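## Task

The shelf edge under each spot shows that spot's lot number, and several spots may show the same one. Move a single cardboard box from lot 451 and a single one from lot 434 onto the desk, so that nothing of either box overhangs the desk's rim. Every remaining cardboard box stays on the shelf it started on. A lot with no box anywhere in the storeroom is simply skipped. The robot must not topple or finish leaning, or the task fails.

## Robot and tools

Robot: a simulated Hello Robot Stretch 3 with one arm. A two-wheeled base (0.33 m long, 0.34 m wide, rounded rear) carries a mast with a lift; the telescoping arm sticks out to the robot's RIGHT, so reaching further forward means driving. The base pivots about a point midway between the wheels, 0.05 m behind the front edge. With the arm in and wrist folded, spinning sweeps a 0.28 m radius; an unfolded level wrist reaches past that.

Frames: base frame has its origin on the floor between the drive wheels, x forward, y left, z up, metres. hand_pose is in this frame, at the point where the closed fingertips meet. Odometry frame is the base frame as it was at scene start; base_odometry counts wheel rotation only (slip looks like travel), heading in rad, positive left, -3.142 to 3.142.

move: one action per call. The action is made of base and/or joints (plus optional speeds, pace, contact_limits), or servos alone. base holds exactly one key: {"translate_m": d} is a relative drive in metres, forward positive, -3 to 3; {"rotate_rad": d} is a relative turn in radians on the spot, left positive, -6.4 to 6.4. No sideways motion. Offsets count from the base position in the latest reported state. joints is a dict of absolute targets, each one number: lift_m 0 to 1.1 m; arm_m 0 to 0.52 m (extension); wrist_yaw_rad -1.345 to 4.42 (0 along the arm, positive swings toward the front); wrist_pitch_rad -1.57 to 0.451 (0 level, negative tips fingers down); wrist_roll_rad -2.911 to 2.918 (0 fingers side by side); gripper_m -0.089 to 0.179 (bigger is wider; fingertip gap is 0.007 m under the value when near closed, 0.025 m under when fully open); head_pan_rad -3.953 to 1.73 (0 forward, positive left, -1.57 looks along the arm); head_tilt_rad -1.53 to 0.419 (negative looks down). pace is "default" or "max"; speeds gives per-motion top speeds in the same units per second, up to the max (translate 0.30 m/s, rotate 1.90 rad/s, lift 0.15, arm 0.40). The base is capped at 0.10 m/s and 0.63 rad/s unless lift_m < 0.30, arm_m < 0.03 and wrist_yaw_rad > 2.54. contact_limits stops a motion when its effort passes a percent threshold: arm_m a number 1 to 100; lift_m {"down": v, "up": v} in percent beyond free motion (below about 12 may trip in free air); translate_m or rotate_rad a number, only active if stated with that base move. {"servos": "reboot"} revives servos that shut off. cameras picks head_camera, nav_camera, wrist_camera or all ([] for none). blocking true waits until everything rests; false returns in about half a second while motions go on, and a later move replaces only the targets it names. Unknown keys make a call invalid; out-of-range values get it refused, which also cancels the remaining move, wait and finished_scene calls of that reply.

wait {seconds: 0 to 10}: lets time pass, returns state and images; wait(0) shows an unblocked move in the line earlier move. stop: brakes all running motions, which then report stopped. zoom_image {camera, region [x0,y0,x1,y1]} in pixels of that camera's last full image, at most 504x504. finished_scene {scene}: the current scene's number; ends it irreversibly.

Results: move reads done or the worst status. base_status and joint_status give moving, done, off_target (resting short, possibly still pushing), contact_stop (that joint goes slack), time_out, torque_fault (wrist/head servo off until reboot). on_its_own lists uncommanded behaviour; held at is a target, not a reading. motor_effort in percent, positive toward larger values, peak in brackets; wheel effort positive pushes forward. lidar_m: 12 ranges in metres from the base origin, 30-degree sectors, first straight ahead then counter-clockwise (4th left, 7th behind, 10th right), seen only at 0.17 m height; "-" means nothing or closer than 0.15 m. wrist_depth_mm and head_depth_mm are 7x7 median depths read from top-left (wrist 45 to 1000, head 280 to 4000). base_tilt in degrees, forward and right positive, with a few degrees of bias. turned_by_imu beats turned_by_wheels when they differ by over 0.15 rad. head_camera images arrive rotated: turn them a quarter clockwise; nav_camera a quarter counter-clockwise.

Gripping: command gripper_m below the object's width to hold; open to at least 0.05 above it to release. Readings never confirm a grasp; resend if the grip eases.

Avoid: before folding (yaw to 3.0) or unfolding the wrist, put lift_m in 0.32 to 0.95, pitch -0.4, roll near 0; folded, lift may go to 0.25. With yaw below -0.4 keep pitch at -0.5 or lower. Wrist, head and base (without limit) push blindly. Pushing an immovable thing with the gripper above about 0.45 m, or driving while holding or hooking something fixed, can tip the robot; if tilt appears, back the gripper off. Don't drop, slam or hard-push objects, and don't knock other boxes off shelves.

Each tool is called after ">>>" by a JSON object that holds its "api" and its "payload".

## Session

>>> {"api": "move", "payload": {"joints": {"head_pan_rad": -1.57, "head_tilt_rad": -0.35}, "cameras": ["head_camera", "nav_camera"]}}

>>> {"api": "move", "payload": {"joints": {"head_pan_rad": 0.0, "head_tilt_rad": -0.35}, "cameras": ["nav_camera"]}}

>>> {"api": "move", "payload": {"joints": {"head_pan_rad": 1.3, "head_tilt_rad": -0.35}, "cameras": ["nav_camera"]}}

>>> {"api": "move", "payload": {"joints": {"head_pan_rad": -3.1, "head_tilt_rad": -0.35}, "cameras": ["nav_camera"]}}

Scene clock: 1.23 s.
move: done
base_odometry: x=+0.000 y=+0.000 heading=+0.000
turned_by_wheels: +0.000
turned_by_imu: +0.000
base_tilt: forward=-0.3 right=-1.2
lidar_m: 0.73 0.72 0.85 1.53 2.66 1.26 1.01 1.12 1.81 1.62 1.39 0.83
head_depth_mm: 1670 1787 1894 2338 2411 1914 1487 / 1835 2009 2112 2161 2138 1895 1482 / 1872 1968 2114 2240 2329 1893 1469 / 1828 1932 2037 2178 2207 1866 1470 / 1607 1843 1935 1997 1859 1821 1463 / 1638 1734 1882 2005 1908 1816 1450 / 1680 1770 1858 1970 2067 1766 1439
base_status: not commanded
joint_positions: lift_m=+0.374 arm_m=+0.001 wrist_yaw_rad=+3.009 wrist_pitch_rad=-0.462 wrist_roll_rad=+0.000 gripper_m=+0.037 head_pan_rad=-1.607 head_tilt_rad=-0.353
joint_status: all done
measured_speeds: all 0
motor_effort: left_wheel=-0.6(0.7) right_wheel=+0.3(1.1) lift_m=+23.6(23.8) arm_m=-5.2(5.4) wrist_yaw_rad=-1.0(1.1) wrist_pitch_rad=+1.9(2.1) wrist_roll_rad=-0.2(0.3) gripper_m=+0.0(0.8) head_pan_rad=+3.0(5.3) head_tilt_rad=-2.8(8.6)
hand_pose: x=+0.0076 y=+0.0712 z=+0.3774 quat_wxyz=(+0.207, +0.697, +0.116, +0.676) (m; base frame)
wrist_depth_mm: - 138 - - - 855 - / - 151 - - - 969 - / - 167 925 - - 947 - / 832 769 203 807 804 800 762 / 698 675 211 656 652 661 661 / 600 601 126 573 129 577 580 / 523 544 289 354 502 513 511
pictures: head_camera (sideways), nav_camera (sideways)
camera_calibration:
head_camera: T_world_to_cam=[[-0.0355481, 0.297183, -0.954159, 1.25746], [0.995469, -0.0737291, -0.0600509, 0.0717343], [-0.0881954, -0.95197, -0.293216, 0.337689], [0, 0, 0, 1]] pos_world=[0.00307374, -0.0469382, 1.30314]
nav_camera: T_world_to_cam=[[0.00543502, -0.321176, 0.947004, -1.18948], [-0.999696, 0.0210168, 0.0128653, 0.0394823], [-0.024035, -0.946786, -0.320965, 0.371104], [0, 0, 0, 1]] pos_world=[0.0548547, -0.0315082, 1.24505]

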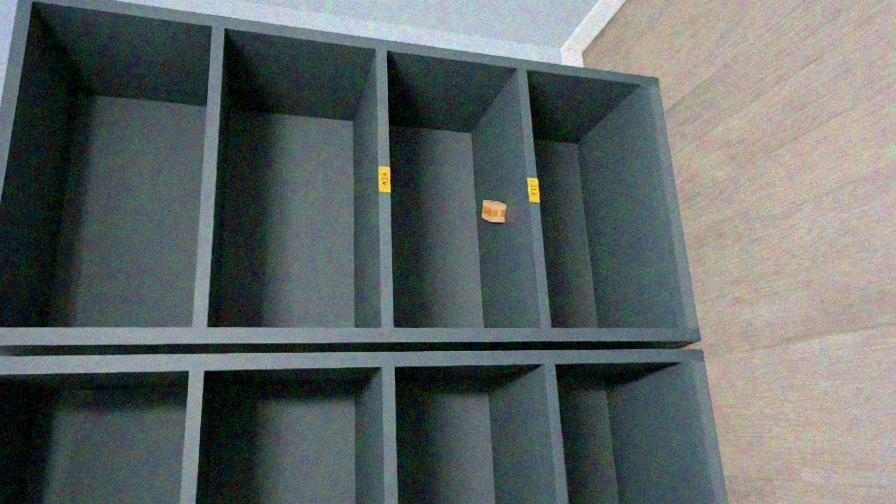

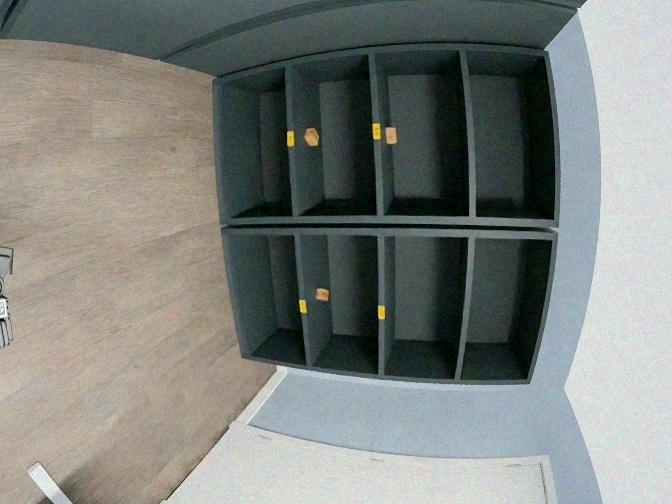

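Scene clock: 2.47 s.
move: done
base_odometry: x=+0.000 y=+0.000 heading=+0.000
turned_by_wheels: +0.000
turned_by_imu: +0.000
base_tilt: forward=-0.2 right=-1.2
lidar_m: 0.72 0.72 0.85 1.53 2.66 1.25 1.01 1.11 1.81 1.63 1.39 0.83
head_depth_mm: 652 691 739 791 849 920 1003 / 636 675 719 766 825 891 971 / 626 670 707 752 800 863 934 / 608 644 682 727 781 845 912 / 594 627 665 707 756 810 872 / 581 614 650 688 733 787 847 / 571 597 632 670 717 765 820
base_status: not commanded
joint_positions: lift_m=+0.374 arm_m=+0.001 wrist_yaw_rad=+3.009 wrist_pitch_rad=-0.462 wrist_roll_rad=+0.000 gripper_m=+0.037 head_pan_rad=+0.030 head_tilt_rad=-0.353
joint_status: all done
measured_speeds: all 0
motor_effort: left_wheel=-0.1(1.0) right_wheel=+0.0(1.2) lift_m=+23.1(24.0) arm_m=-6.9(7.4) wrist_yaw_rad=+0.4(2.1) wrist_pitch_rad=+1.8(2.0) wrist_roll_rad=+0.2(0.3) gripper_m=+0.3(0.8) head_pan_rad=-1.8(5.2) head_tilt_rad=+0.9(5.4)
hand_pose: x=+0.0076 y=+0.0712 z=+0.3774 quat_wxyz=(+0.207, +0.697, +0.116, +0.676) (m; base frame)
wrist_depth_mm: - 138 - - - 858 - / - 150 - - - 973 - / - 167 914 - - 940 - / 829 771 203 815 812 796 765 / 695 677 211 662 657 668 674 / 595 596 126 574 129 581 571 / 527 539 288 352 505 513 504
pictures: nav_camera (sideways)
camera_calibration:
nav_camera: T_world_to_cam=[[0.320111, 0.0267441, 0.947002, -1.19139], [0.0453543, -0.998888, 0.0128784, 0.0331809], [0.946294, 0.038828, -0.320968, 0.36523], [0, 0, 0, 1]] pos_world=[0.0342582, 0.0508255, 1.24505]

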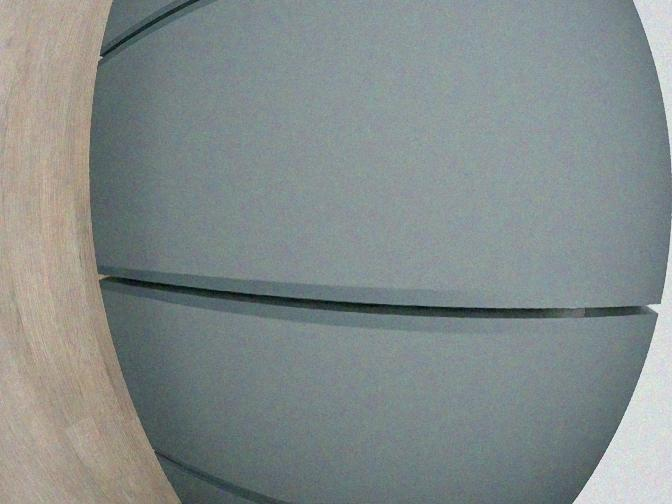

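Scene clock: 4.63 s.
move: done
base_odometry: x=+0.000 y=+0.000 heading=+0.000
turned_by_wheels: +0.000
turned_by_imu: +0.000
base_tilt: forward=-0.3 right=-1.2
lidar_m: 0.72 0.73 0.85 1.52 2.66 1.26 1.01 1.11 1.81 1.62 1.39 0.82
head_depth_mm: 832 842 865 891 919 946 977 / 926 957 984 1028 1062 1104 1141 / 1067 1111 1151 1197 1254 1305 1343 / 1265 1312 1390 1445 1531 1606 1456 / 2390 2518 2675 2825 2307 1851 1445 / 2316 2460 2629 2733 2570 1848 1449 / 2229 2305 2468 2576 2518 1836 1450
base_status: not commanded
joint_positions: lift_m=+0.374 arm_m=+0.001 wrist_yaw_rad=+3.009 wrist_pitch_rad=-0.462 wrist_roll_rad=+0.000 gripper_m=+0.037 head_pan_rad=+1.308 head_tilt_rad=-0.353
joint_status: all done
measured_speeds: translate_m=+0.000 rotate_rad=+0.000 lift_m=+0.000 arm_m=+0.000 wrist_yaw_rad=+0.000 wrist_pitch_rad=+0.000 wrist_roll_rad=+0.000 head_pan_rad=-0.024 head_tilt_rad=+0.000
motor_effort: left_wheel=-0.2(0.8) right_wheel=+0.3(1.1) lift_m=+23.2(24.3) arm_m=-10.5(11.0) wrist_yaw_rad=-0.6(1.5) wrist_pitch_rad=+1.9(2.0) wrist_roll_rad=+0.0(0.3) gripper_m=+0.5(1.0) head_pan_rad=-2.1(5.2) head_tilt_rad=+5.1(5.3)
hand_pose: x=+0.0076 y=+0.0712 z=+0.3774 quat_wxyz=(+0.207, +0.697, +0.116, +0.676) (m; base frame)
wrist_depth_mm: - 139 - - - 864 - / - 151 - - - 957 - / - 167 927 - - 958 - / 837 763 204 809 805 809 756 / 696 669 213 664 659 669 665 / 598 588 126 576 128 579 580 / 528 538 288 355 501 509 513
pictures: nav_camera (sideways)
camera_calibration:
nav_camera: T_world_to_cam=[[0.066788, 0.313887, 0.947108, -1.19], [0.969403, -0.245136, 0.0128819, 0.0275154], [0.236214, 0.917269, -0.320655, 0.369086], [0, 0, 0, 1]] pos_world=[-0.0343792, 0.0417185, 1.24505]

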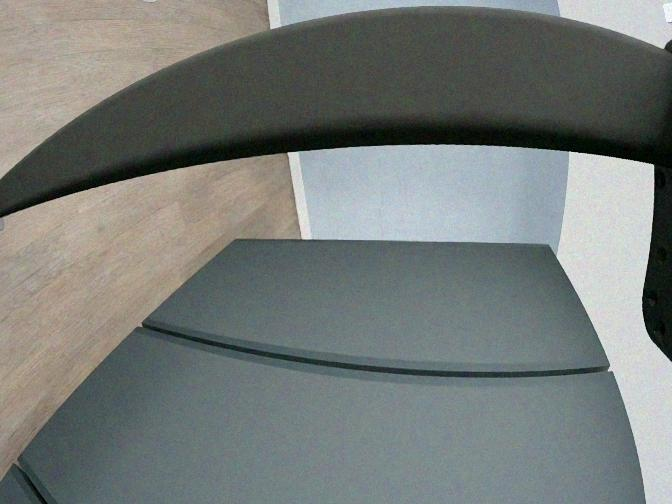

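Scene clock: 8.03 s.
move: done
base_odometry: x=+0.000 y=+0.000 heading=+0.000
turned_by_wheels: +0.000
turned_by_imu: +0.000
base_tilt: forward=-0.2 right=-1.3
lidar_m: 0.72 0.73 0.85 1.53 2.66 1.26 1.01 1.11 1.82 1.62 1.39 0.83
head_depth_mm: 1473 1548 1662 1718 1218 1713 1492 / 1427 1511 1614 1696 1209 1476 1485 / 1399 1475 1568 1661 1201 1679 1432 / 1373 1436 1528 1613 1192 1433 1463 / 1338 1415 1487 1572 1181 965 1457 / 1303 1376 1451 1524 1176 956 1365 / 1276 1350 1424 1508 1405 951 1444
base_status: not commanded
joint_positions: lift_m=+0.374 arm_m=+0.001 wrist_yaw_rad=+3.009 wrist_pitch_rad=-0.462 wrist_roll_rad=+0.000 gripper_m=+0.037 head_pan_rad=-3.108 head_tilt_rad=-0.350
joint_status: all done
measured_speeds: translate_m=+0.000 rotate_rad=+0.000 lift_m=+0.000 arm_m=+0.000 wrist_yaw_rad=+0.000 wrist_pitch_rad=+0.000 wrist_roll_rad=+0.000 head_pan_rad=+0.024 head_tilt_rad=+0.000
motor_effort: left_wheel=-0.2(0.8) right_wheel=+0.4(1.1) lift_m=+24.1(24.8) arm_m=-13.1(13.7) wrist_yaw_rad=+0.0(1.6) wrist_pitch_rad=+1.9(2.1) wrist_roll_rad=+0.0(0.3) gripper_m=+0.6(1.1) head_pan_rad=+3.6(5.4) head_tilt_rad=+5.2(9.1)
hand_pose: x=+0.0076 y=+0.0712 z=+0.3774 quat_wxyz=(+0.207, +0.697, +0.116, +0.676) (m; base frame)
wrist_depth_mm: - 138 - - - 862 - / - 150 - - - 968 - / - 167 926 - - 937 - / 830 782 203 799 803 810 764 / 701 677 212 666 659 679 661 / 601 596 126 575 129 579 575 / 525 540 289 354 506 515 509
pictures: nav_camera (sideways)
camera_calibration:
nav_camera: T_world_to_cam=[[-0.317339, -0.0276253, 0.94791, -1.18871], [-0.0483405, 0.998747, 0.0129235, 0.0336203], [-0.947079, -0.0417212, -0.318277, 0.373284], [0, 0, 0, 1]] pos_world=[-0.0220711, -0.0508428, 1.24517]

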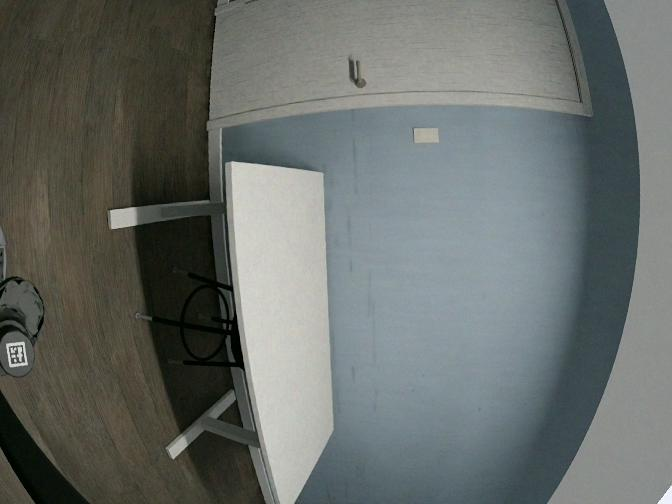

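>>> {"api": "move", "payload": {"joints": {"head_pan_rad": -1.3, "head_tilt_rad": -0.4}, "cameras": ["head_camera"]}}

>>> {"api": "zoom_image", "payload": {"camera": "head_camera", "region": [330, 20, 580, 160]}}

>>> {"api": "zoom_image", "payload": {"camera": "head_camera", "region": [330, 320, 580, 504]}}

Scene clock: 19.80 s.
move: done
base_odometry: x=+0.000 y=+0.000 heading=+0.000
turned_by_wheels: +0.000
turned_by_imu: +0.000
base_tilt: forward=-0.2 right=-1.1
lidar_m: 0.72 0.72 0.85 1.53 2.66 1.26 1.01 1.11 1.81 1.63 1.39 0.83
head_depth_mm: 1721 1804 1931 2072 2232 1813 1431 / 1367 1473 1905 2048 2199 1793 1422 / 1713 1795 1847 1806 1867 1788 1414 / 1753 1860 1951 2081 2156 1760 1404 / 1746 1860 1957 2076 2146 1771 1394 / 1752 1878 1946 2069 2247 1747 1390 / 1659 1684 1677 1763 1887 1737 1389
base_status: not commanded
joint_positions: lift_m=+0.374 arm_m=+0.001 wrist_yaw_rad=+3.009 wrist_pitch_rad=-0.462 wrist_roll_rad=+0.000 gripper_m=+0.037 head_pan_rad=-1.292 head_tilt_rad=-0.400
joint_status: all done
measured_speeds: translate_m=+0.000 rotate_rad=+0.000 lift_m=+0.000 arm_m=+0.000 wrist_yaw_rad=+0.000 wrist_pitch_rad=+0.000 wrist_roll_rad=+0.000 head_pan_rad=-0.024 head_tilt_rad=+0.000
motor_effort: left_wheel=-0.7(0.8) right_wheel=-0.1(1.2) lift_m=+24.9(25.7) arm_m=-13.0(13.5) wrist_yaw_rad=+0.1(1.5) wrist_pitch_rad=+1.8(2.0) wrist_roll_rad=-0.1(0.4) gripper_m=+0.5(1.0) head_pan_rad=-3.3(6.1) head_tilt_rad=-3.3(6.8)
hand_pose: x=+0.0076 y=+0.0712 z=+0.3774 quat_wxyz=(+0.207, +0.697, +0.116, +0.676) (m; base frame)
wrist_depth_mm: - 139 - - - 865 - / - 150 - - - 995 - / - 167 921 - - 937 - / 827 759 203 815 800 793 758 / 698 666 211 674 649 674 663 / 594 597 126 574 128 584 579 / 527 540 288 354 498 511 508
pictures: head_camera (sideways)
camera_calibration:
head_camera: T_world_to_cam=[[-0.138045, 0.314071, -0.93931, 1.23877], [0.96854, 0.241078, -0.0617332, 0.0740795], [0.207058, -0.918281, -0.337471, 0.393517], [0, 0, 0, 1]] pos_world=[0.0177761, -0.0455613, 1.30096]

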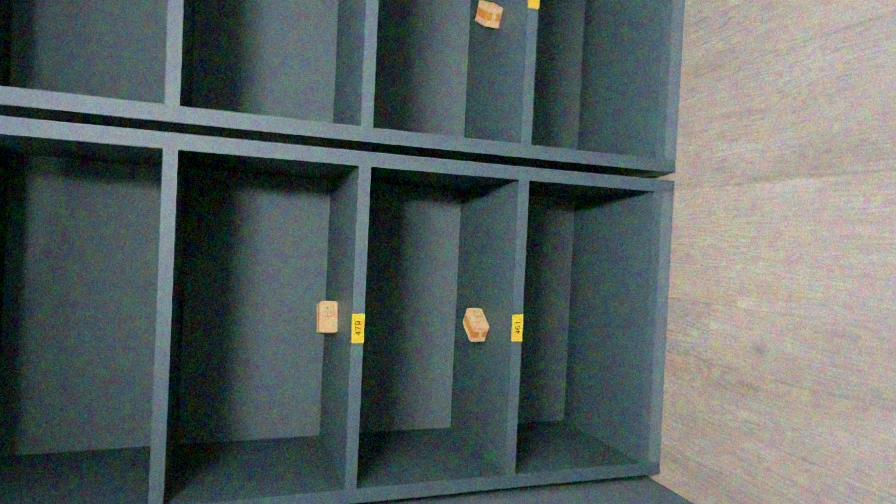

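Scaled by 2.016 from the camera's 896x504 image, which has a finer 1280x720 frame.

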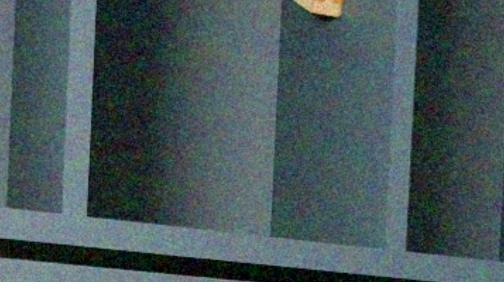

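Scaled by 2.016 from the camera's 896x504 image, which has a finer 1280x720 frame.

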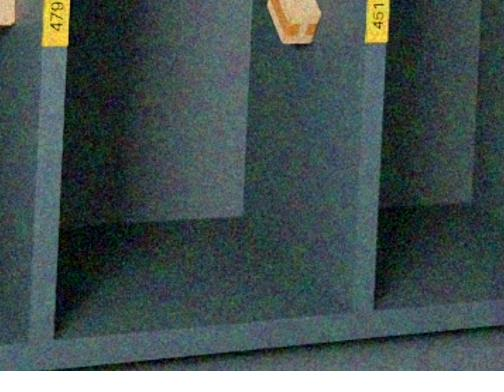

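>>> {"api": "move", "payload": {"joints": {"head_pan_rad": -1.57, "head_tilt_rad": -0.4}, "cameras": ["head_camera"]}}

>>> {"api": "zoom_image", "payload": {"camera": "head_camera", "region": [340, 130, 580, 260]}}

Scene clock: 28.73 s.
move: done
base_odometry: x=+0.000 y=+0.000 heading=+0.000
turned_by_wheels: +0.000
turned_by_imu: +0.000
base_tilt: forward=-0.3 right=-1.3
lidar_m: 0.73 0.73 0.85 1.53 2.66 1.26 1.01 1.12 1.82 1.63 1.39 0.83
head_depth_mm: 1772 1798 1856 2025 2334 1808 1432 / 1907 2003 2117 2126 2186 1811 1424 / 1852 1976 2066 2214 2277 1782 1411 / 1806 1915 2013 2134 2262 1778 1411 / 1381 1480 1579 1774 1969 1771 1399 / 1711 1824 1894 2031 2115 1754 1394 / 1677 1787 1840 1982 2105 1746 1384
base_status: not commanded
joint_positions: lift_m=+0.374 arm_m=+0.001 wrist_yaw_rad=+3.009 wrist_pitch_rad=-0.462 wrist_roll_rad=+0.000 gripper_m=+0.037 head_pan_rad=-1.579 head_tilt_rad=-0.400
joint_status: all done
measured_speeds: all 0
motor_effort: left_wheel=-0.3(0.8) right_wheel=+0.6(0.7) lift_m=+26.1(26.1) arm_m=-12.5(13.1) wrist_yaw_rad=-1.3(1.6) wrist_pitch_rad=+1.8(2.0) wrist_roll_rad=-0.2(0.3) gripper_m=+0.8(0.8) head_pan_rad=-1.8(4.5) head_tilt_rad=-3.7(6.2)
hand_pose: x=+0.0076 y=+0.0712 z=+0.3774 quat_wxyz=(+0.207, +0.697, +0.116, +0.676) (m; base frame)
wrist_depth_mm: - 138 - - - 869 - / - 151 - - - 969 - / - 167 925 - - 936 - / 838 764 204 813 804 786 768 / 694 676 212 659 658 673 674 / 606 602 126 574 129 586 576 / 529 539 288 353 499 512 504
pictures: head_camera (sideways)
camera_calibration:
head_camera: T_world_to_cam=[[-0.0435011, 0.340723, -0.939157, 1.2379], [0.99716, -0.0430324, -0.0617998, 0.0739589], [-0.0614708, -0.939178, -0.337883, 0.395719], [0, 0, 0, 1]] pos_world=[0.00442624, -0.0469479, 1.30086]

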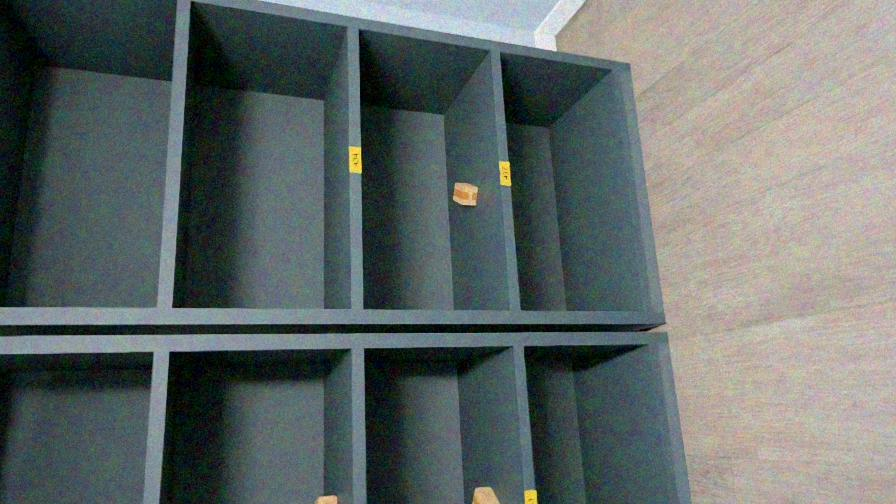

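Scaled by 2.100 from the camera's 896x504 image, which has a finer 1280x720 frame.

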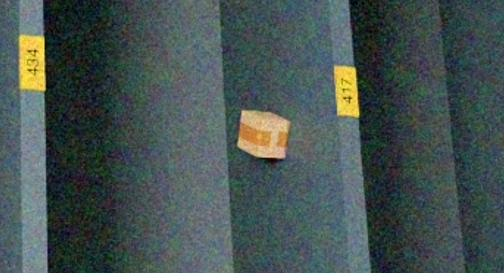

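>>> {"api": "move", "payload": {"base": {"rotate_rad": -1.153}, "joints": {"lift_m": 0.285, "head_pan_rad": -1.57, "head_tilt_rad": -0.5}, "pace": "max", "cameras": []}}

>>> {"api": "move", "payload": {"base": {"translate_m": 1.0}, "pace": "max", "cameras": []}}

>>> {"api": "move", "payload": {"base": {"rotate_rad": 1.42}, "joints": {"lift_m": 0.6}, "pace": "max", "cameras": ["head_camera"]}}

Scene clock: 74.03 s.
move: done
base_odometry: x=+0.000 y=+0.000 heading=-1.153
turned_by_wheels: -1.153
turned_by_imu: -1.130
base_tilt: forward=-0.4 right=-1.1
lidar_m: 1.64 0.87 0.73 0.72 0.81 1.31 2.66 1.26 1.01 1.11 1.72 1.63
head_depth_mm: 1245 1338 1462 1377 991 1581 1325 / 1268 1370 1484 1353 987 1617 1318 / 1294 1399 1510 1340 1029 1558 1283 / 1320 1423 1548 1695 1839 1607 1298 / 1331 1438 1574 1725 1879 1591 1294 / 1348 1469 1594 1774 1907 1572 1283 / 1376 1491 1633 1805 1932 1577 1286
base_status: done
joint_positions: lift_m=+0.285 arm_m=+0.001 wrist_yaw_rad=+3.009 wrist_pitch_rad=-0.463 wrist_roll_rad=+0.000 gripper_m=+0.037 head_pan_rad=-1.570 head_tilt_rad=-0.503
joint_status: all done
measured_speeds: all 0
motor_effort: left_wheel=+6.4(15.3) right_wheel=-8.1(14.3) lift_m=+30.7(31.3) arm_m=-12.4(13.4) wrist_yaw_rad=+0.3(1.6) wrist_pitch_rad=+2.1(2.2) wrist_roll_rad=+0.0(0.3) gripper_m=+0.5(1.0) head_pan_rad=+2.9(6.8) head_tilt_rad=-0.7(5.8)
hand_pose: x=+0.0076 y=+0.0711 z=+0.2877 quat_wxyz=(+0.208, +0.697, +0.117, +0.676) (m; base frame)
wrist_depth_mm: - 139 - - - - - / - 151 161 - - - - / 849 167 210 799 775 764 751 / 688 631 203 672 656 654 649 / 572 568 212 544 538 552 547 / 490 305 126 292 129 480 476 / 267 273 251 262 402 420 419
pictures: none
No camera images: "cameras" was empty.

Scene clock: 78.73 s.
move: done
base_odometry: x=+0.406 y=-0.914 heading=-1.153
turned_by_wheels: +0.000
turned_by_imu: +0.000
base_tilt: forward=-0.4 right=-1.2
lidar_m: 1.05 0.64 0.53 0.53 0.59 0.97 3.59 1.61 1.74 1.45 0.78 0.74
head_depth_mm: 1392 1497 1628 1768 1885 1632 1324 / 1418 1518 1656 1802 1931 1619 1316 / 1433 1549 1683 1841 1975 1618 1302 / 1486 1581 1718 1889 2002 1601 1297 / 1514 1645 1775 1962 2043 1588 1296 / 1540 1682 1807 1959 1875 1591 1287 / 1179 1255 1337 1513 1688 1495 1296
base_status: done
joint_positions: lift_m=+0.285 arm_m=+0.001 wrist_yaw_rad=+3.009 wrist_pitch_rad=-0.463 wrist_roll_rad=+0.000 gripper_m=+0.037 head_pan_rad=-1.570 head_tilt_rad=-0.500
joint_status: not commanded
measured_speeds: all 0
motor_effort: left_wheel=+3.8(16.0) right_wheel=+2.5(11.2) lift_m=+23.8(30.7) arm_m=-11.2(12.9) wrist_yaw_rad=-0.2(1.7) wrist_pitch_rad=+2.0(2.2) wrist_roll_rad=+0.0(0.3) gripper_m=+0.1(1.0) head_pan_rad=+2.3(3.6) head_tilt_rad=+4.7(5.1)
hand_pose: x=+0.0076 y=+0.0711 z=+0.2877 quat_wxyz=(+0.208, +0.697, +0.117, +0.676) (m; base frame)
wrist_depth_mm: - 138 - - - 517 - / - 150 161 - - 560 - / - 166 175 - - 619 - / 689 635 203 673 640 629 624 / 576 571 212 547 538 550 553 / 497 303 126 291 129 473 471 / 267 272 251 263 402 423 418
pictures: none
No camera images: "cameras" was empty.

Scene clock: 81.63 s.
move: done
base_odometry: x=+0.406 y=-0.914 heading=+0.267
turned_by_wheels: +1.420
turned_by_imu: +1.396
base_tilt: forward=-0.5 right=-1.2
lidar_m: 0.53 0.56 0.78 2.38 1.88 1.61 1.73 1.46 0.74 1.10 0.73 0.55
head_depth_mm: 823 969 1023 787 1064 937 1009 / 849 965 1043 784 1219 960 1213 / 877 972 1042 774 1223 956 1233 / 898 971 1038 762 1230 951 1225 / 904 975 1037 754 1224 945 1222 / 903 976 1040 749 1213 941 1212 / 907 983 1044 788 1160 934 1214
base_status: done
joint_positions: lift_m=+0.600 arm_m=+0.001 wrist_yaw_rad=+3.009 wrist_pitch_rad=-0.463 wrist_roll_rad=+0.000 gripper_m=+0.037 head_pan_rad=-1.570 head_tilt_rad=-0.499
joint_status: all done
measured_speeds: all 0
motor_effort: left_wheel=-5.4(15.0) right_wheel=+7.9(12.7) lift_m=+28.3(33.8) arm_m=-12.4(13.7) wrist_yaw_rad=+0.0(1.9) wrist_pitch_rad=+2.2(2.3) wrist_roll_rad=+0.2(0.4) gripper_m=+0.8(1.1) head_pan_rad=+2.0(3.1) head_tilt_rad=+2.4(4.5)
hand_pose: x=+0.0076 y=+0.0710 z=+0.6026 quat_wxyz=(+0.208, +0.697, +0.117, +0.676) (m; base frame)
wrist_depth_mm: - 138 - - - - - / - 151 - - - - - / - 167 - - - - - / - - 203 - - - - / - - 211 945 937 957 - / 857 853 126 829 129 828 - / 756 750 288 744 719 741 716
pictures: head_camera (sideways)
camera_calibration:
head_camera: T_world_to_cam=[[-0.0466822, 0.43179, -0.900765, 1.18787], [0.997513, -0.0275264, -0.0648911, 0.077993], [-0.0528141, -0.901554, -0.429431, 0.514786], [0, 0, 0, 1]] pos_world=[0.00484128, -0.0466548, 1.29612]

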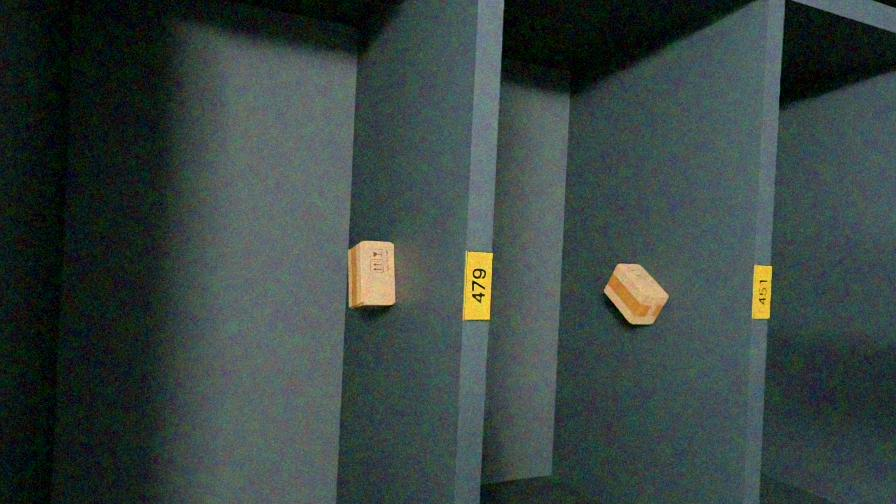

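>>> {"api": "move", "payload": {"joints": {"wrist_yaw_rad": 0.0, "wrist_pitch_rad": -0.4, "gripper_m": 0.179}, "pace": "max", "cameras": ["wrist_camera"]}}

>>> {"api": "zoom_image", "payload": {"camera": "wrist_camera", "region": [200, 60, 460, 240]}}

Scene clock: 111.23 s.
move: done
base_odometry: x=+0.406 y=-0.914 heading=+0.267
turned_by_wheels: +0.000
turned_by_imu: +0.000
base_tilt: forward=-0.4 right=-1.2
lidar_m: 0.53 0.56 0.78 2.38 1.88 1.61 1.74 1.46 0.74 1.10 0.73 0.55
head_depth_mm: 826 962 1029 787 1065 935 1007 / 848 967 1040 780 1222 962 1211 / 876 969 1042 773 1223 953 1233 / 900 972 1033 763 1227 946 1229 / 902 976 1031 755 1228 944 1225 / 905 978 1038 750 1216 935 1219 / 906 982 1039 787 1162 935 1215
base_status: not commanded
joint_positions: lift_m=+0.600 arm_m=+0.001 wrist_yaw_rad=+0.003 wrist_pitch_rad=-0.420 wrist_roll_rad=+0.000 gripper_m=+0.179 head_pan_rad=-1.570 head_tilt_rad=-0.499
joint_status: all done
measured_speeds: all 0
motor_effort: left_wheel=-5.4(5.6) right_wheel=+7.4(8.9) lift_m=+28.8(29.5) arm_m=-8.4(10.6) wrist_yaw_rad=-3.2(7.6) wrist_pitch_rad=+3.3(6.4) wrist_roll_rad=+0.1(0.3) gripper_m=+0.6(84.5) head_pan_rad=+1.5(2.4) head_tilt_rad=+1.6(2.1)
hand_pose: x=-0.0208 y=-0.3697 z=+0.6122 quat_wxyz=(+0.692, +0.149, -0.691, -0.147) (m; base frame)
wrist_depth_mm: - - - - - 732 - / - - - 564 - - - / - - - - - - - / - - - - - 950 - / - 143 - - - 871 - / - 126 - - - - - / - 743 744 - - - 105
pictures: wrist_camera
camera_calibration:
wrist_camera: T_world_to_cam=[[-0.998878, -0.0398843, -0.0255314, -0.0132957], [-0.00249999, 0.582796, -0.812615, 0.745429], [0.0472902, -0.811639, -0.582241, 0.22355], [0, 0, 0, 1]] pos_world=[-0.021989, -0.253521, 0.735568]

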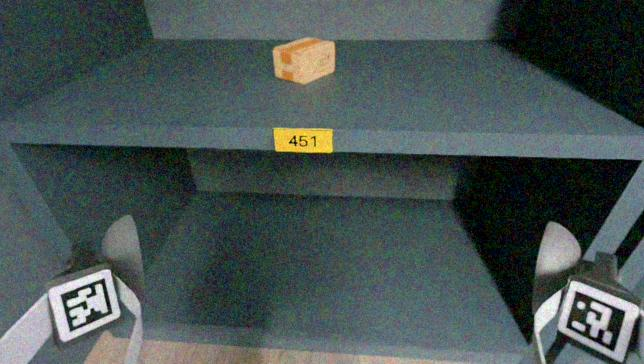

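Scaled by 1.938.

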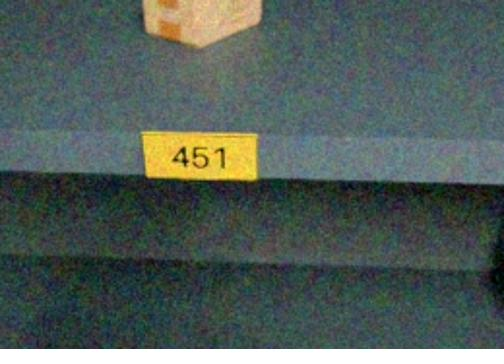

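>>> {"api": "move", "payload": {"base": {"rotate_rad": 0.763}, "pace": "max", "cameras": []}}

>>> {"api": "move", "payload": {"base": {"translate_m": -0.53}, "joints": {"wrist_pitch_rad": -0.28, "lift_m": 0.57}, "cameras": ["wrist_camera", "head_camera"]}}

Scene clock: 164.97 s.
move: done
base_odometry: x=+0.406 y=-0.914 heading=+1.030
turned_by_wheels: +0.763
turned_by_imu: +0.750
base_tilt: forward=-0.4 right=-1.2
lidar_m: 0.62 1.08 3.48 1.61 1.74 1.46 0.74 0.75 0.92 0.61 0.53 0.53
head_depth_mm: 714 833 964 790 1207 966 1186 / 649 719 810 840 1089 991 1240 / 665 715 775 849 945 1047 1193 / 599 650 714 794 889 1014 1174 / 544 588 639 703 776 869 991 / 500 537 578 630 690 759 850 / 462 493 528 570 618 676 762
base_status: done
joint_positions: lift_m=+0.600 arm_m=+0.001 wrist_yaw_rad=+0.003 wrist_pitch_rad=-0.420 wrist_roll_rad=+0.000 gripper_m=+0.179 head_pan_rad=-1.570 head_tilt_rad=-0.499
joint_status: not commanded
measured_speeds: all 0
motor_effort: left_wheel=-8.8(13.0) right_wheel=+7.1(13.1) lift_m=+27.7(31.2) arm_m=-6.2(7.0) wrist_yaw_rad=-2.9(4.1) wrist_pitch_rad=+3.1(3.4) wrist_roll_rad=+0.0(0.3) gripper_m=+0.9(1.0) head_pan_rad=+1.5(1.7) head_tilt_rad=-0.6(1.8)
hand_pose: x=-0.0209 y=-0.3697 z=+0.6122 quat_wxyz=(+0.692, +0.149, -0.691, -0.147) (m; base frame)
wrist_depth_mm: 281 319 375 440 - - - / 302 338 404 458 - - - / - 356 426 - - - - / - 388 442 - - - - / - 413 - - - - - / - 141 - - - - - / - 516 - 769 754 - 105
pictures: none
No camera images: "cameras" was empty.

Scene clock: 171.40 s.
move: done
base_odometry: x=+0.133 y=-1.368 heading=+1.030
turned_by_wheels: +0.000
turned_by_imu: -0.001
base_tilt: forward=-0.4 right=-1.3
lidar_m: 1.04 1.83 2.72 1.58 1.35 0.97 0.83 0.27 0.72 0.84 0.88 0.90
head_depth_mm: 647 689 727 736 512 392 345 / 698 745 794 730 509 390 758 / 754 819 879 650 504 415 776 / 825 904 964 678 500 834 775 / 866 943 1012 708 517 941 768 / 799 862 923 701 1068 941 830 / 741 794 852 696 988 967 1179
base_status: done
joint_positions: lift_m=+0.570 arm_m=+0.001 wrist_yaw_rad=+0.003 wrist_pitch_rad=-0.301 wrist_roll_rad=+0.000 gripper_m=+0.179 head_pan_rad=-1.570 head_tilt_rad=-0.499
joint_status: all done
measured_speeds: all 0
motor_effort: left_wheel=-4.3(14.0) right_wheel=-7.9(11.8) lift_m=+23.1(26.0) arm_m=-12.5(13.5) wrist_yaw_rad=-2.4(4.2) wrist_pitch_rad=+3.4(4.9) wrist_roll_rad=+0.0(0.3) gripper_m=+0.2(1.2) head_pan_rad=+0.4(1.5) head_tilt_rad=-3.6(3.8)
hand_pose: x=-0.0209 y=-0.3831 z=+0.6096 quat_wxyz=(+0.700, +0.107, -0.699, -0.106) (m; base frame)
wrist_depth_mm: - - - 757 - - - / - - - - - - - / - - - 394 402 - - / - - - - - - - / - 142 303 300 298 295 295 / - 126 257 246 246 245 244 / - 767 - 215 208 207 105
pictures: head_camera (sideways), wrist_camera
camera_calibration:
head_camera: T_world_to_cam=[[-0.0466822, 0.43179, -0.900765, 1.18787], [0.997513, -0.0275264, -0.0648911, 0.077993], [-0.0528141, -0.901554, -0.429431, 0.514786], [0, 0, 0, 1]] pos_world=[0.00484128, -0.0466548, 1.29612]
wrist_camera: T_world_to_cam=[[-0.998888, -0.0422184, -0.0209677, -0.0175865], [-0.00200368, 0.482437, -0.875929, 0.751287], [0.0470959, -0.874913, -0.481985, 0.125857], [0, 0, 0, 1]] pos_world=[-0.021989, -0.253077, 0.718367]

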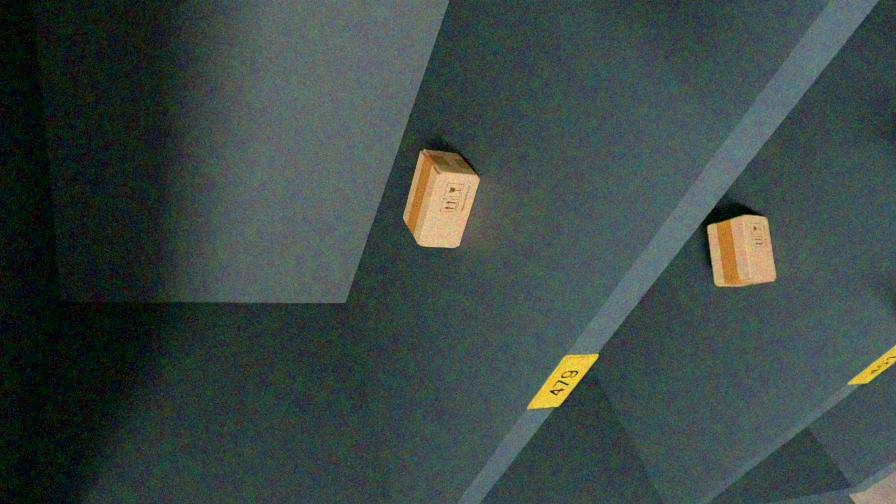

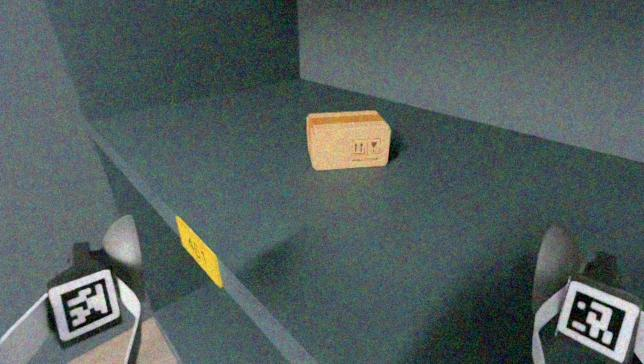

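>>> {"api": "move", "payload": {"base": {"translate_m": -0.01}, "joints": {"arm_m": 0.16, "lift_m": 0.538}, "cameras": ["wrist_camera"]}}

Scene clock: 187.53 s.
move: done
base_odometry: x=+0.128 y=-1.377 heading=+1.030
turned_by_wheels: +0.000
turned_by_imu: +0.000
base_tilt: forward=-0.4 right=-1.2
lidar_m: 1.05 1.84 1.93 1.57 1.35 0.97 0.83 0.26 0.26 0.83 0.88 0.91
head_depth_mm: 639 679 721 734 511 392 337 / 694 740 785 733 507 390 742 / 746 809 871 651 503 405 761 / 817 898 954 673 500 833 772 / 873 952 1013 707 517 942 748 / 806 870 928 697 1060 939 807 / 747 800 860 692 1001 963 1161
base_status: done
joint_positions: lift_m=+0.538 arm_m=+0.160 wrist_yaw_rad=+0.003 wrist_pitch_rad=-0.301 wrist_roll_rad=+0.000 gripper_m=+0.179 head_pan_rad=-1.570 head_tilt_rad=-0.500
joint_status: all done
measured_speeds: all 0
motor_effort: left_wheel=-5.4(9.1) right_wheel=-8.2(11.3) lift_m=+30.6(32.5) arm_m=+13.4(15.9) wrist_yaw_rad=-4.3(4.3) wrist_pitch_rad=+3.3(3.5) wrist_roll_rad=-0.3(0.3) gripper_m=+0.3(1.1) head_pan_rad=-0.5(1.4) head_tilt_rad=-4.9(5.3)
hand_pose: x=-0.0209 y=-0.5426 z=+0.5778 quat_wxyz=(+0.700, +0.107, -0.699, -0.105) (m; base frame)
wrist_depth_mm: - - - - - - 316 / - - - 647 - - 321 / - - - 252 - - 326 / 304 301 297 236 280 308 308 / 252 239 246 246 247 245 242 / 118 144 204 204 202 202 - / 165 170 174 173 172 172 105
pictures: wrist_camera
camera_calibration:
wrist_camera: T_world_to_cam=[[-0.998888, -0.0422362, -0.0209345, -0.0250151], [-0.00199921, 0.481653, -0.87636, 0.800217], [0.0470972, -0.875344, -0.481202, -0.0296939], [0, 0, 0, 1]] pos_world=[-0.021989, -0.412475, 0.686466]

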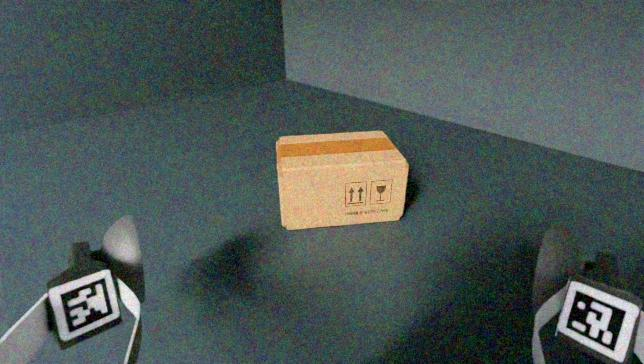

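>>> {"api": "move", "payload": {"joints": {"arm_m": 0.270}, "contact_limits": {"arm_m": 35}, "cameras": []}}

>>> {"api": "move", "payload": {"joints": {"gripper_m": 0.055}, "cameras": ["wrist_camera"]}}

>>> {"api": "move", "payload": {"joints": {"lift_m": 0.62}, "cameras": ["wrist_camera"]}}

Scene clock: 199.93 s.
move: done
base_odometry: x=+0.128 y=-1.377 heading=+1.030
turned_by_wheels: +0.000
turned_by_imu: +0.000
base_tilt: forward=-0.3 right=-1.2
lidar_m: 1.05 1.84 1.93 1.57 1.35 0.96 0.82 0.26 0.26 0.83 0.88 0.91
head_depth_mm: 638 680 721 732 512 391 337 / 692 739 786 732 508 390 740 / 744 805 868 652 503 405 568 / 819 896 956 673 499 826 578 / 868 946 1016 706 518 940 763 / 806 871 927 699 1051 938 806 / 743 803 856 692 998 963 1164
base_status: not commanded
joint_positions: lift_m=+0.538 arm_m=+0.270 wrist_yaw_rad=+0.003 wrist_pitch_rad=-0.301 wrist_roll_rad=+0.000 gripper_m=+0.179 head_pan_rad=-1.570 head_tilt_rad=-0.500
joint_status: all done
measured_speeds: all 0
motor_effort: left_wheel=-5.3(6.1) right_wheel=-8.0(9.0) lift_m=+26.5(28.5) arm_m=+12.7(15.3) wrist_yaw_rad=-2.4(4.3) wrist_pitch_rad=+3.4(3.5) wrist_roll_rad=+0.0(0.3) gripper_m=+0.8(1.2) head_pan_rad=-1.1(2.0) head_tilt_rad=-3.9(5.0)
contact_limits: arm_m 35 (drawing in: default 31, maximum 55; extending or still: default 40, maximum 69)
hand_pose: x=-0.0209 y=-0.6526 z=+0.5778 quat_wxyz=(+0.700, +0.107, -0.699, -0.105) (m; base frame)
wrist_depth_mm: - - - - - 299 255 / - - - - - 310 266 / - - - - - 319 276 / 301 299 296 312 310 307 278 / 251 238 237 165 171 243 243 / 119 144 190 141 142 201 - / 164 168 164 147 155 171 105
pictures: none
No camera images: "cameras" was empty.

Scene clock: 201.70 s.
move: done
base_odometry: x=+0.128 y=-1.377 heading=+1.030
turned_by_wheels: +0.000
turned_by_imu: +0.000
base_tilt: forward=-0.3 right=-1.2
lidar_m: 1.05 1.84 1.93 1.57 1.35 0.96 0.83 0.26 0.26 0.83 0.88 0.91
head_depth_mm: 639 680 720 732 512 393 337 / 692 738 786 730 509 389 743 / 745 809 871 653 504 405 566 / 816 898 957 671 500 822 578 / 870 950 1013 706 517 939 768 / 807 870 926 701 1055 939 808 / 745 799 859 694 998 962 1160
base_status: not commanded
joint_positions: lift_m=+0.538 arm_m=+0.270 wrist_yaw_rad=+0.001 wrist_pitch_rad=-0.301 wrist_roll_rad=+0.000 gripper_m=+0.056 head_pan_rad=-1.570 head_tilt_rad=-0.500
joint_status: all done
measured_speeds: all 0
motor_effort: left_wheel=-5.4(6.0) right_wheel=-8.2(8.8) lift_m=+24.7(27.0) arm_m=+13.2(14.0) wrist_yaw_rad=-1.3(4.6) wrist_pitch_rad=+3.3(3.4) wrist_roll_rad=-0.1(0.3) gripper_m=-13.2(85.0) head_pan_rad=-1.3(2.1) head_tilt_rad=-4.5(4.7)
contact_limits: arm_m 35 (drawing in: default 31, maximum 55; extending or still: default 40, maximum 69)
hand_pose: x=-0.0213 y=-0.6526 z=+0.5778 quat_wxyz=(+0.699, +0.106, -0.699, -0.106) (m; base frame)
wrist_depth_mm: - - - - - 297 255 / - - - - - 306 266 / - - - - - 318 274 / 301 299 299 312 310 308 279 / 249 249 155 164 164 243 241 / 206 203 133 141 141 201 200 / 179 164 144 149 159 124 171
pictures: wrist_camera
camera_calibration:
wrist_camera: T_world_to_cam=[[-0.998968, -0.0402653, -0.0210073, -0.0287813], [-0.000985091, 0.481655, -0.87636, 0.853223], [0.0454052, -0.875435, -0.481198, -0.126061], [0, 0, 0, 1]] pos_world=[-0.0221873, -0.522476, 0.686466]

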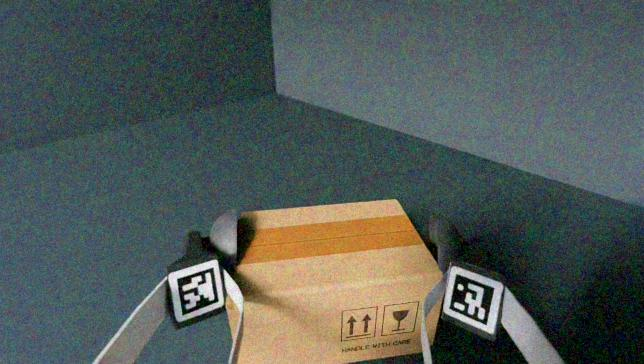

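Scene clock: 203.27 s.
move: done
base_odometry: x=+0.128 y=-1.377 heading=+1.030
turned_by_wheels: +0.000
turned_by_imu: +0.000
base_tilt: forward=-0.2 right=-1.1
lidar_m: 1.05 1.85 1.93 1.57 1.35 0.96 0.83 0.26 0.26 0.83 0.88 0.91
head_depth_mm: 642 680 721 732 513 392 336 / 689 740 787 731 507 389 459 / 745 811 867 651 503 404 516 / 818 892 955 672 500 542 544 / 873 945 1014 707 517 918 767 / 803 873 925 699 1054 938 808 / 746 800 862 693 995 959 1163
base_status: not commanded
joint_positions: lift_m=+0.620 arm_m=+0.270 wrist_yaw_rad=+0.001 wrist_pitch_rad=-0.303 wrist_roll_rad=+0.000 gripper_m=+0.056 head_pan_rad=-1.570 head_tilt_rad=-0.500
joint_status: all done
measured_speeds: all 0
motor_effort: left_wheel=-5.6(5.8) right_wheel=-8.5(8.5) lift_m=+30.1(34.4) arm_m=+12.6(13.4) wrist_yaw_rad=-0.2(2.4) wrist_pitch_rad=+3.8(3.9) wrist_roll_rad=-0.1(0.3) gripper_m=-12.8(13.7) head_pan_rad=-1.4(2.3) head_tilt_rad=-2.6(4.7)
contact_limits: arm_m 35 (drawing in: default 31, maximum 55; extending or still: default 40, maximum 69)
hand_pose: x=-0.0213 y=-0.6523 z=+0.6593 quat_wxyz=(+0.699, +0.107, -0.699, -0.107) (m; base frame)
wrist_depth_mm: - - - - - 300 257 / - - - - - 310 267 / - - - - - 319 276 / - - - - - 328 285 / - - 153 165 157 338 299 / 304 304 133 140 141 308 298 / 276 252 144 149 157 125 262
pictures: wrist_camera
camera_calibration:
wrist_camera: T_world_to_cam=[[-0.998968, -0.0402611, -0.0210155, -0.0270605], [-0.00108347, 0.483729, -0.875217, 0.925076], [0.045403, -0.874291, -0.483274, -0.0846436], [0, 0, 0, 1]] pos_world=[-0.0221872, -0.522579, 0.768168]

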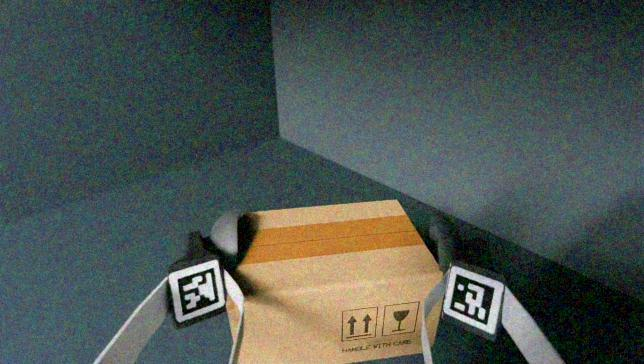

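>>> {"api": "move", "payload": {"joints": {"arm_m": 0.0}, "cameras": []}}

>>> {"api": "move", "payload": {"base": {"translate_m": 0.54}, "joints": {"lift_m": 0.8}, "cameras": []}}

>>> {"api": "move", "payload": {"base": {"rotate_rad": -2.095}, "cameras": ["wrist_camera"]}}

>>> {"api": "move", "payload": {"base": {"translate_m": -1.19}, "cameras": []}}

>>> {"api": "move", "payload": {"base": {"rotate_rad": -0.265}, "cameras": ["head_camera", "wrist_camera"]}}

Scene clock: 245.40 s.
move: done
base_odometry: x=+0.128 y=-1.377 heading=+1.030
turned_by_wheels: +0.000
turned_by_imu: +0.000
base_tilt: forward=-0.4 right=-1.1
lidar_m: 1.05 1.84 1.94 1.57 1.34 0.97 0.83 0.26 0.26 0.83 0.88 0.91
head_depth_mm: 639 683 722 734 512 392 337 / 693 738 788 733 508 389 741 / 745 808 868 652 504 405 776 / 817 897 958 673 499 867 773 / 869 950 1011 707 516 942 769 / 805 872 931 699 1055 937 807 / 748 799 855 693 998 961 1162
base_status: not commanded
joint_positions: lift_m=+0.620 arm_m=+0.001 wrist_yaw_rad=+0.001 wrist_pitch_rad=-0.303 wrist_roll_rad=+0.000 gripper_m=+0.056 head_pan_rad=-1.570 head_tilt_rad=-0.500
joint_status: all done
measured_speeds: all 0
motor_effort: left_wheel=-5.3(6.0) right_wheel=-7.9(8.8) lift_m=+31.1(31.9) arm_m=-12.6(15.1) wrist_yaw_rad=-1.6(2.6) wrist_pitch_rad=+3.9(4.0) wrist_roll_rad=+0.0(0.4) gripper_m=-13.1(13.7) head_pan_rad=-2.7(2.8) head_tilt_rad=-2.8(4.2)
hand_pose: x=-0.0213 y=-0.3829 z=+0.6592 quat_wxyz=(+0.699, +0.107, -0.699, -0.107) (m; base frame)
wrist_depth_mm: - - - 766 - - - / - - - 815 - - - / - - - - - - - / - - - - - - - / - - 153 165 158 - - / - - 133 141 141 300 310 / - 785 141 149 157 124 262
pictures: none
No camera images: "cameras" was empty.

Scene clock: 251.93 s.
move: done
base_odometry: x=+0.406 y=-0.914 heading=+1.030
turned_by_wheels: +0.000
turned_by_imu: +0.001
base_tilt: forward=-0.4 right=-1.2
lidar_m: 0.61 1.08 3.47 1.61 1.73 1.46 0.75 0.75 0.92 0.61 0.53 0.53
head_depth_mm: 715 835 962 789 1208 966 1182 / 648 721 812 839 1093 994 1243 / 665 716 777 848 946 1042 490 / 598 651 715 791 892 990 471 / 545 590 641 700 775 862 910 / 500 536 579 628 689 762 850 / 462 493 529 570 616 679 764
base_status: done
joint_positions: lift_m=+0.800 arm_m=+0.001 wrist_yaw_rad=+0.001 wrist_pitch_rad=-0.303 wrist_roll_rad=+0.000 gripper_m=+0.056 head_pan_rad=-1.570 head_tilt_rad=-0.500
joint_status: all done
measured_speeds: all 0
motor_effort: left_wheel=+4.5(9.6) right_wheel=+6.4(13.9) lift_m=+25.1(34.8) arm_m=-5.4(12.8) wrist_yaw_rad=-1.5(2.9) wrist_pitch_rad=+4.0(4.0) wrist_roll_rad=+0.0(0.6) gripper_m=-13.0(13.6) head_pan_rad=-3.4(3.8) head_tilt_rad=-2.6(4.3)
hand_pose: x=-0.0213 y=-0.3829 z=+0.8392 quat_wxyz=(+0.699, +0.107, -0.699, -0.107) (m; base frame)
wrist_depth_mm: 279 318 371 442 - 745 - / 294 331 395 453 - 798 - / 311 350 415 - - 846 - / - 364 432 - - - - / - 384 155 165 157 - - / - - 133 141 141 - - / - 452 141 149 153 108 -
pictures: none
No camera images: "cameras" was empty.

Scene clock: 256.37 s.
move: done
base_odometry: x=+0.406 y=-0.914 heading=-1.065
turned_by_wheels: -2.095
turned_by_imu: -2.062
base_tilt: forward=-0.3 right=-1.2
lidar_m: 0.90 0.61 0.53 0.53 0.62 1.11 2.54 1.61 1.73 1.45 0.74 0.78
head_depth_mm: 1386 1486 1598 1743 1891 1632 1319 / 1426 1524 1640 1807 1935 1623 1320 / 1459 1575 1692 1855 1980 1592 491 / 1516 1634 1777 1932 2043 1595 471 / 1564 1683 1825 2012 2051 1586 1206 / 1209 1306 1389 1523 1720 1538 1286 / 1189 1330 1316 1568 1312 1486 1259
base_status: done
joint_positions: lift_m=+0.800 arm_m=+0.001 wrist_yaw_rad=+0.001 wrist_pitch_rad=-0.303 wrist_roll_rad=+0.000 gripper_m=+0.056 head_pan_rad=-1.570 head_tilt_rad=-0.500
joint_status: not commanded
measured_speeds: all 0
motor_effort: left_wheel=+8.1(12.8) right_wheel=-10.0(13.1) lift_m=+25.2(25.8) arm_m=-12.9(13.0) wrist_yaw_rad=-0.6(2.8) wrist_pitch_rad=+4.0(4.0) wrist_roll_rad=+0.2(0.3) gripper_m=-13.0(13.6) head_pan_rad=-2.8(3.7) head_tilt_rad=-2.9(3.8)
hand_pose: x=-0.0213 y=-0.3829 z=+0.8392 quat_wxyz=(+0.699, +0.107, -0.699, -0.107) (m; base frame)
wrist_depth_mm: - - - - - - - / - - - - - - - / - - - - - - - / - - - - - - - / - - 153 165 164 - - / - - 133 141 141 - - / - 123 143 149 158 - -
pictures: wrist_camera
camera_calibration:
wrist_camera: T_world_to_cam=[[-0.998968, -0.0402034, -0.0211211, -0.0123127], [-0.000983533, 0.484125, -0.874998, 0.952146], [0.0454031, -0.874075, -0.483665, 0.238393], [0, 0, 0, 1]] pos_world=[-0.0221873, -0.25308, 0.948168]

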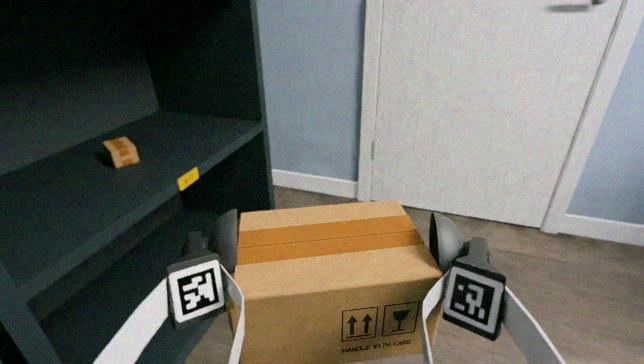

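Scene clock: 269.40 s.
move: done
base_odometry: x=-0.171 y=+0.127 heading=-1.065
turned_by_wheels: +0.000
turned_by_imu: -0.001
base_tilt: forward=-0.2 right=-1.2
lidar_m: 1.66 0.98 0.86 0.86 1.01 2.50 2.50 1.05 0.82 0.99 1.65 1.78
head_depth_mm: 1132 1215 1316 1376 955 814 1322 / 1164 1248 1356 1362 951 1479 1319 / 1195 1288 1390 1355 939 1472 492 / 1231 1313 1442 1507 931 1500 473 / 1248 1356 1481 1627 969 1589 1203 / 1282 1391 1495 1672 1835 1587 1295 / 1322 1434 1567 1742 1884 1574 1284
base_status: done
joint_positions: lift_m=+0.800 arm_m=+0.001 wrist_yaw_rad=+0.001 wrist_pitch_rad=-0.303 wrist_roll_rad=+0.000 gripper_m=+0.056 head_pan_rad=-1.570 head_tilt_rad=-0.500
joint_status: not commanded
measured_speeds: all 0
motor_effort: left_wheel=-1.0(10.5) right_wheel=-10.9(14.7) lift_m=+27.9(28.5) arm_m=-11.5(13.7) wrist_yaw_rad=-0.6(3.3) wrist_pitch_rad=+3.8(4.0) wrist_roll_rad=+0.1(0.3) gripper_m=-13.4(13.9) head_pan_rad=-1.3(3.2) head_tilt_rad=-2.1(3.5)
hand_pose: x=-0.0213 y=-0.3829 z=+0.8392 quat_wxyz=(+0.699, +0.107, -0.699, -0.107) (m; base frame)
wrist_depth_mm: - - - - - - - / - - - - - - - / - - - - - - - / - - - - - - - / - - 153 165 158 - - / - - 133 141 141 - - / - - 142 149 157 - -
pictures: none
No camera images: "cameras" was empty.

Scene clock: 270.87 s.
move: done
base_odometry: x=-0.171 y=+0.127 heading=-1.329
turned_by_wheels: -0.265
turned_by_imu: -0.260
base_tilt: forward=-0.3 right=-1.3
lidar_m: 1.77 1.20 0.89 0.86 0.90 1.25 2.49 1.43 0.82 0.99 1.48 2.01
head_depth_mm: 1174 1273 1381 1373 955 1521 1322 / 1178 1268 1379 1364 949 1470 1284 / 1178 1273 1376 1356 943 1395 493 / 1171 1281 1384 1332 930 1508 472 / 1185 1263 1390 1325 924 1316 1208 / 1180 1282 1388 1473 916 1531 1292 / 1182 1272 1400 1527 1609 1529 1292
base_status: done
joint_positions: lift_m=+0.800 arm_m=+0.001 wrist_yaw_rad=+0.001 wrist_pitch_rad=-0.303 wrist_roll_rad=+0.000 gripper_m=+0.056 head_pan_rad=-1.570 head_tilt_rad=-0.500
joint_status: not commanded
measured_speeds: all 0
motor_effort: left_wheel=+8.5(11.6) right_wheel=-9.6(13.2) lift_m=+28.6(28.9) arm_m=-11.7(12.2) wrist_yaw_rad=-0.8(2.8) wrist_pitch_rad=+3.9(4.0) wrist_roll_rad=-0.1(0.3) gripper_m=-12.9(13.4) head_pan_rad=-1.4(2.1) head_tilt_rad=-1.9(2.7)
hand_pose: x=-0.0213 y=-0.3829 z=+0.8392 quat_wxyz=(+0.699, +0.107, -0.699, -0.107) (m; base frame)
wrist_depth_mm: - - - - - - - / - - - - - - - / - - - - - - - / - - - - - - - / - - 152 165 158 - - / - - 133 141 141 - - / - - 143 149 157 124 -
pictures: head_camera (sideways), wrist_camera
camera_calibration:
head_camera: T_world_to_cam=[[-0.0465256, 0.432404, -0.900479, 1.18752], [0.997504, -0.0278227, -0.064899, 0.0779897], [-0.0531164, -0.90125, -0.430031, 0.515581], [0, 0, 0, 1]] pos_world=[0.00484089, -0.0466523, 1.29611]
wrist_camera: T_world_to_cam=[[-0.998968, -0.0402034, -0.0211211, -0.0123127], [-0.000983533, 0.484125, -0.874998, 0.952146], [0.0454031, -0.874075, -0.483665, 0.238393], [0, 0, 0, 1]] pos_world=[-0.0221873, -0.25308, 0.948168]

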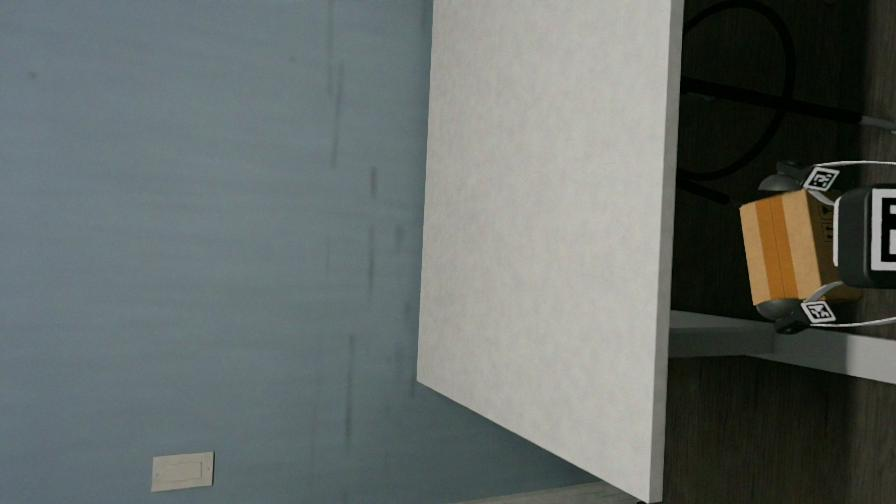

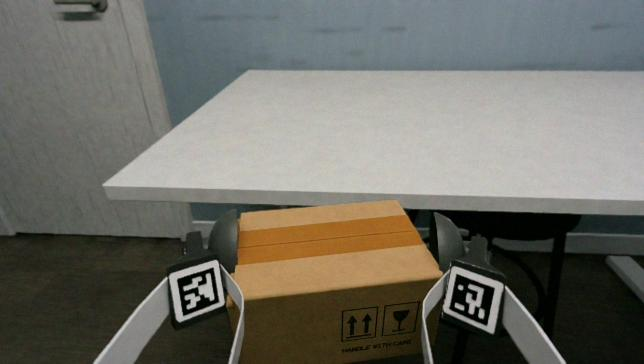

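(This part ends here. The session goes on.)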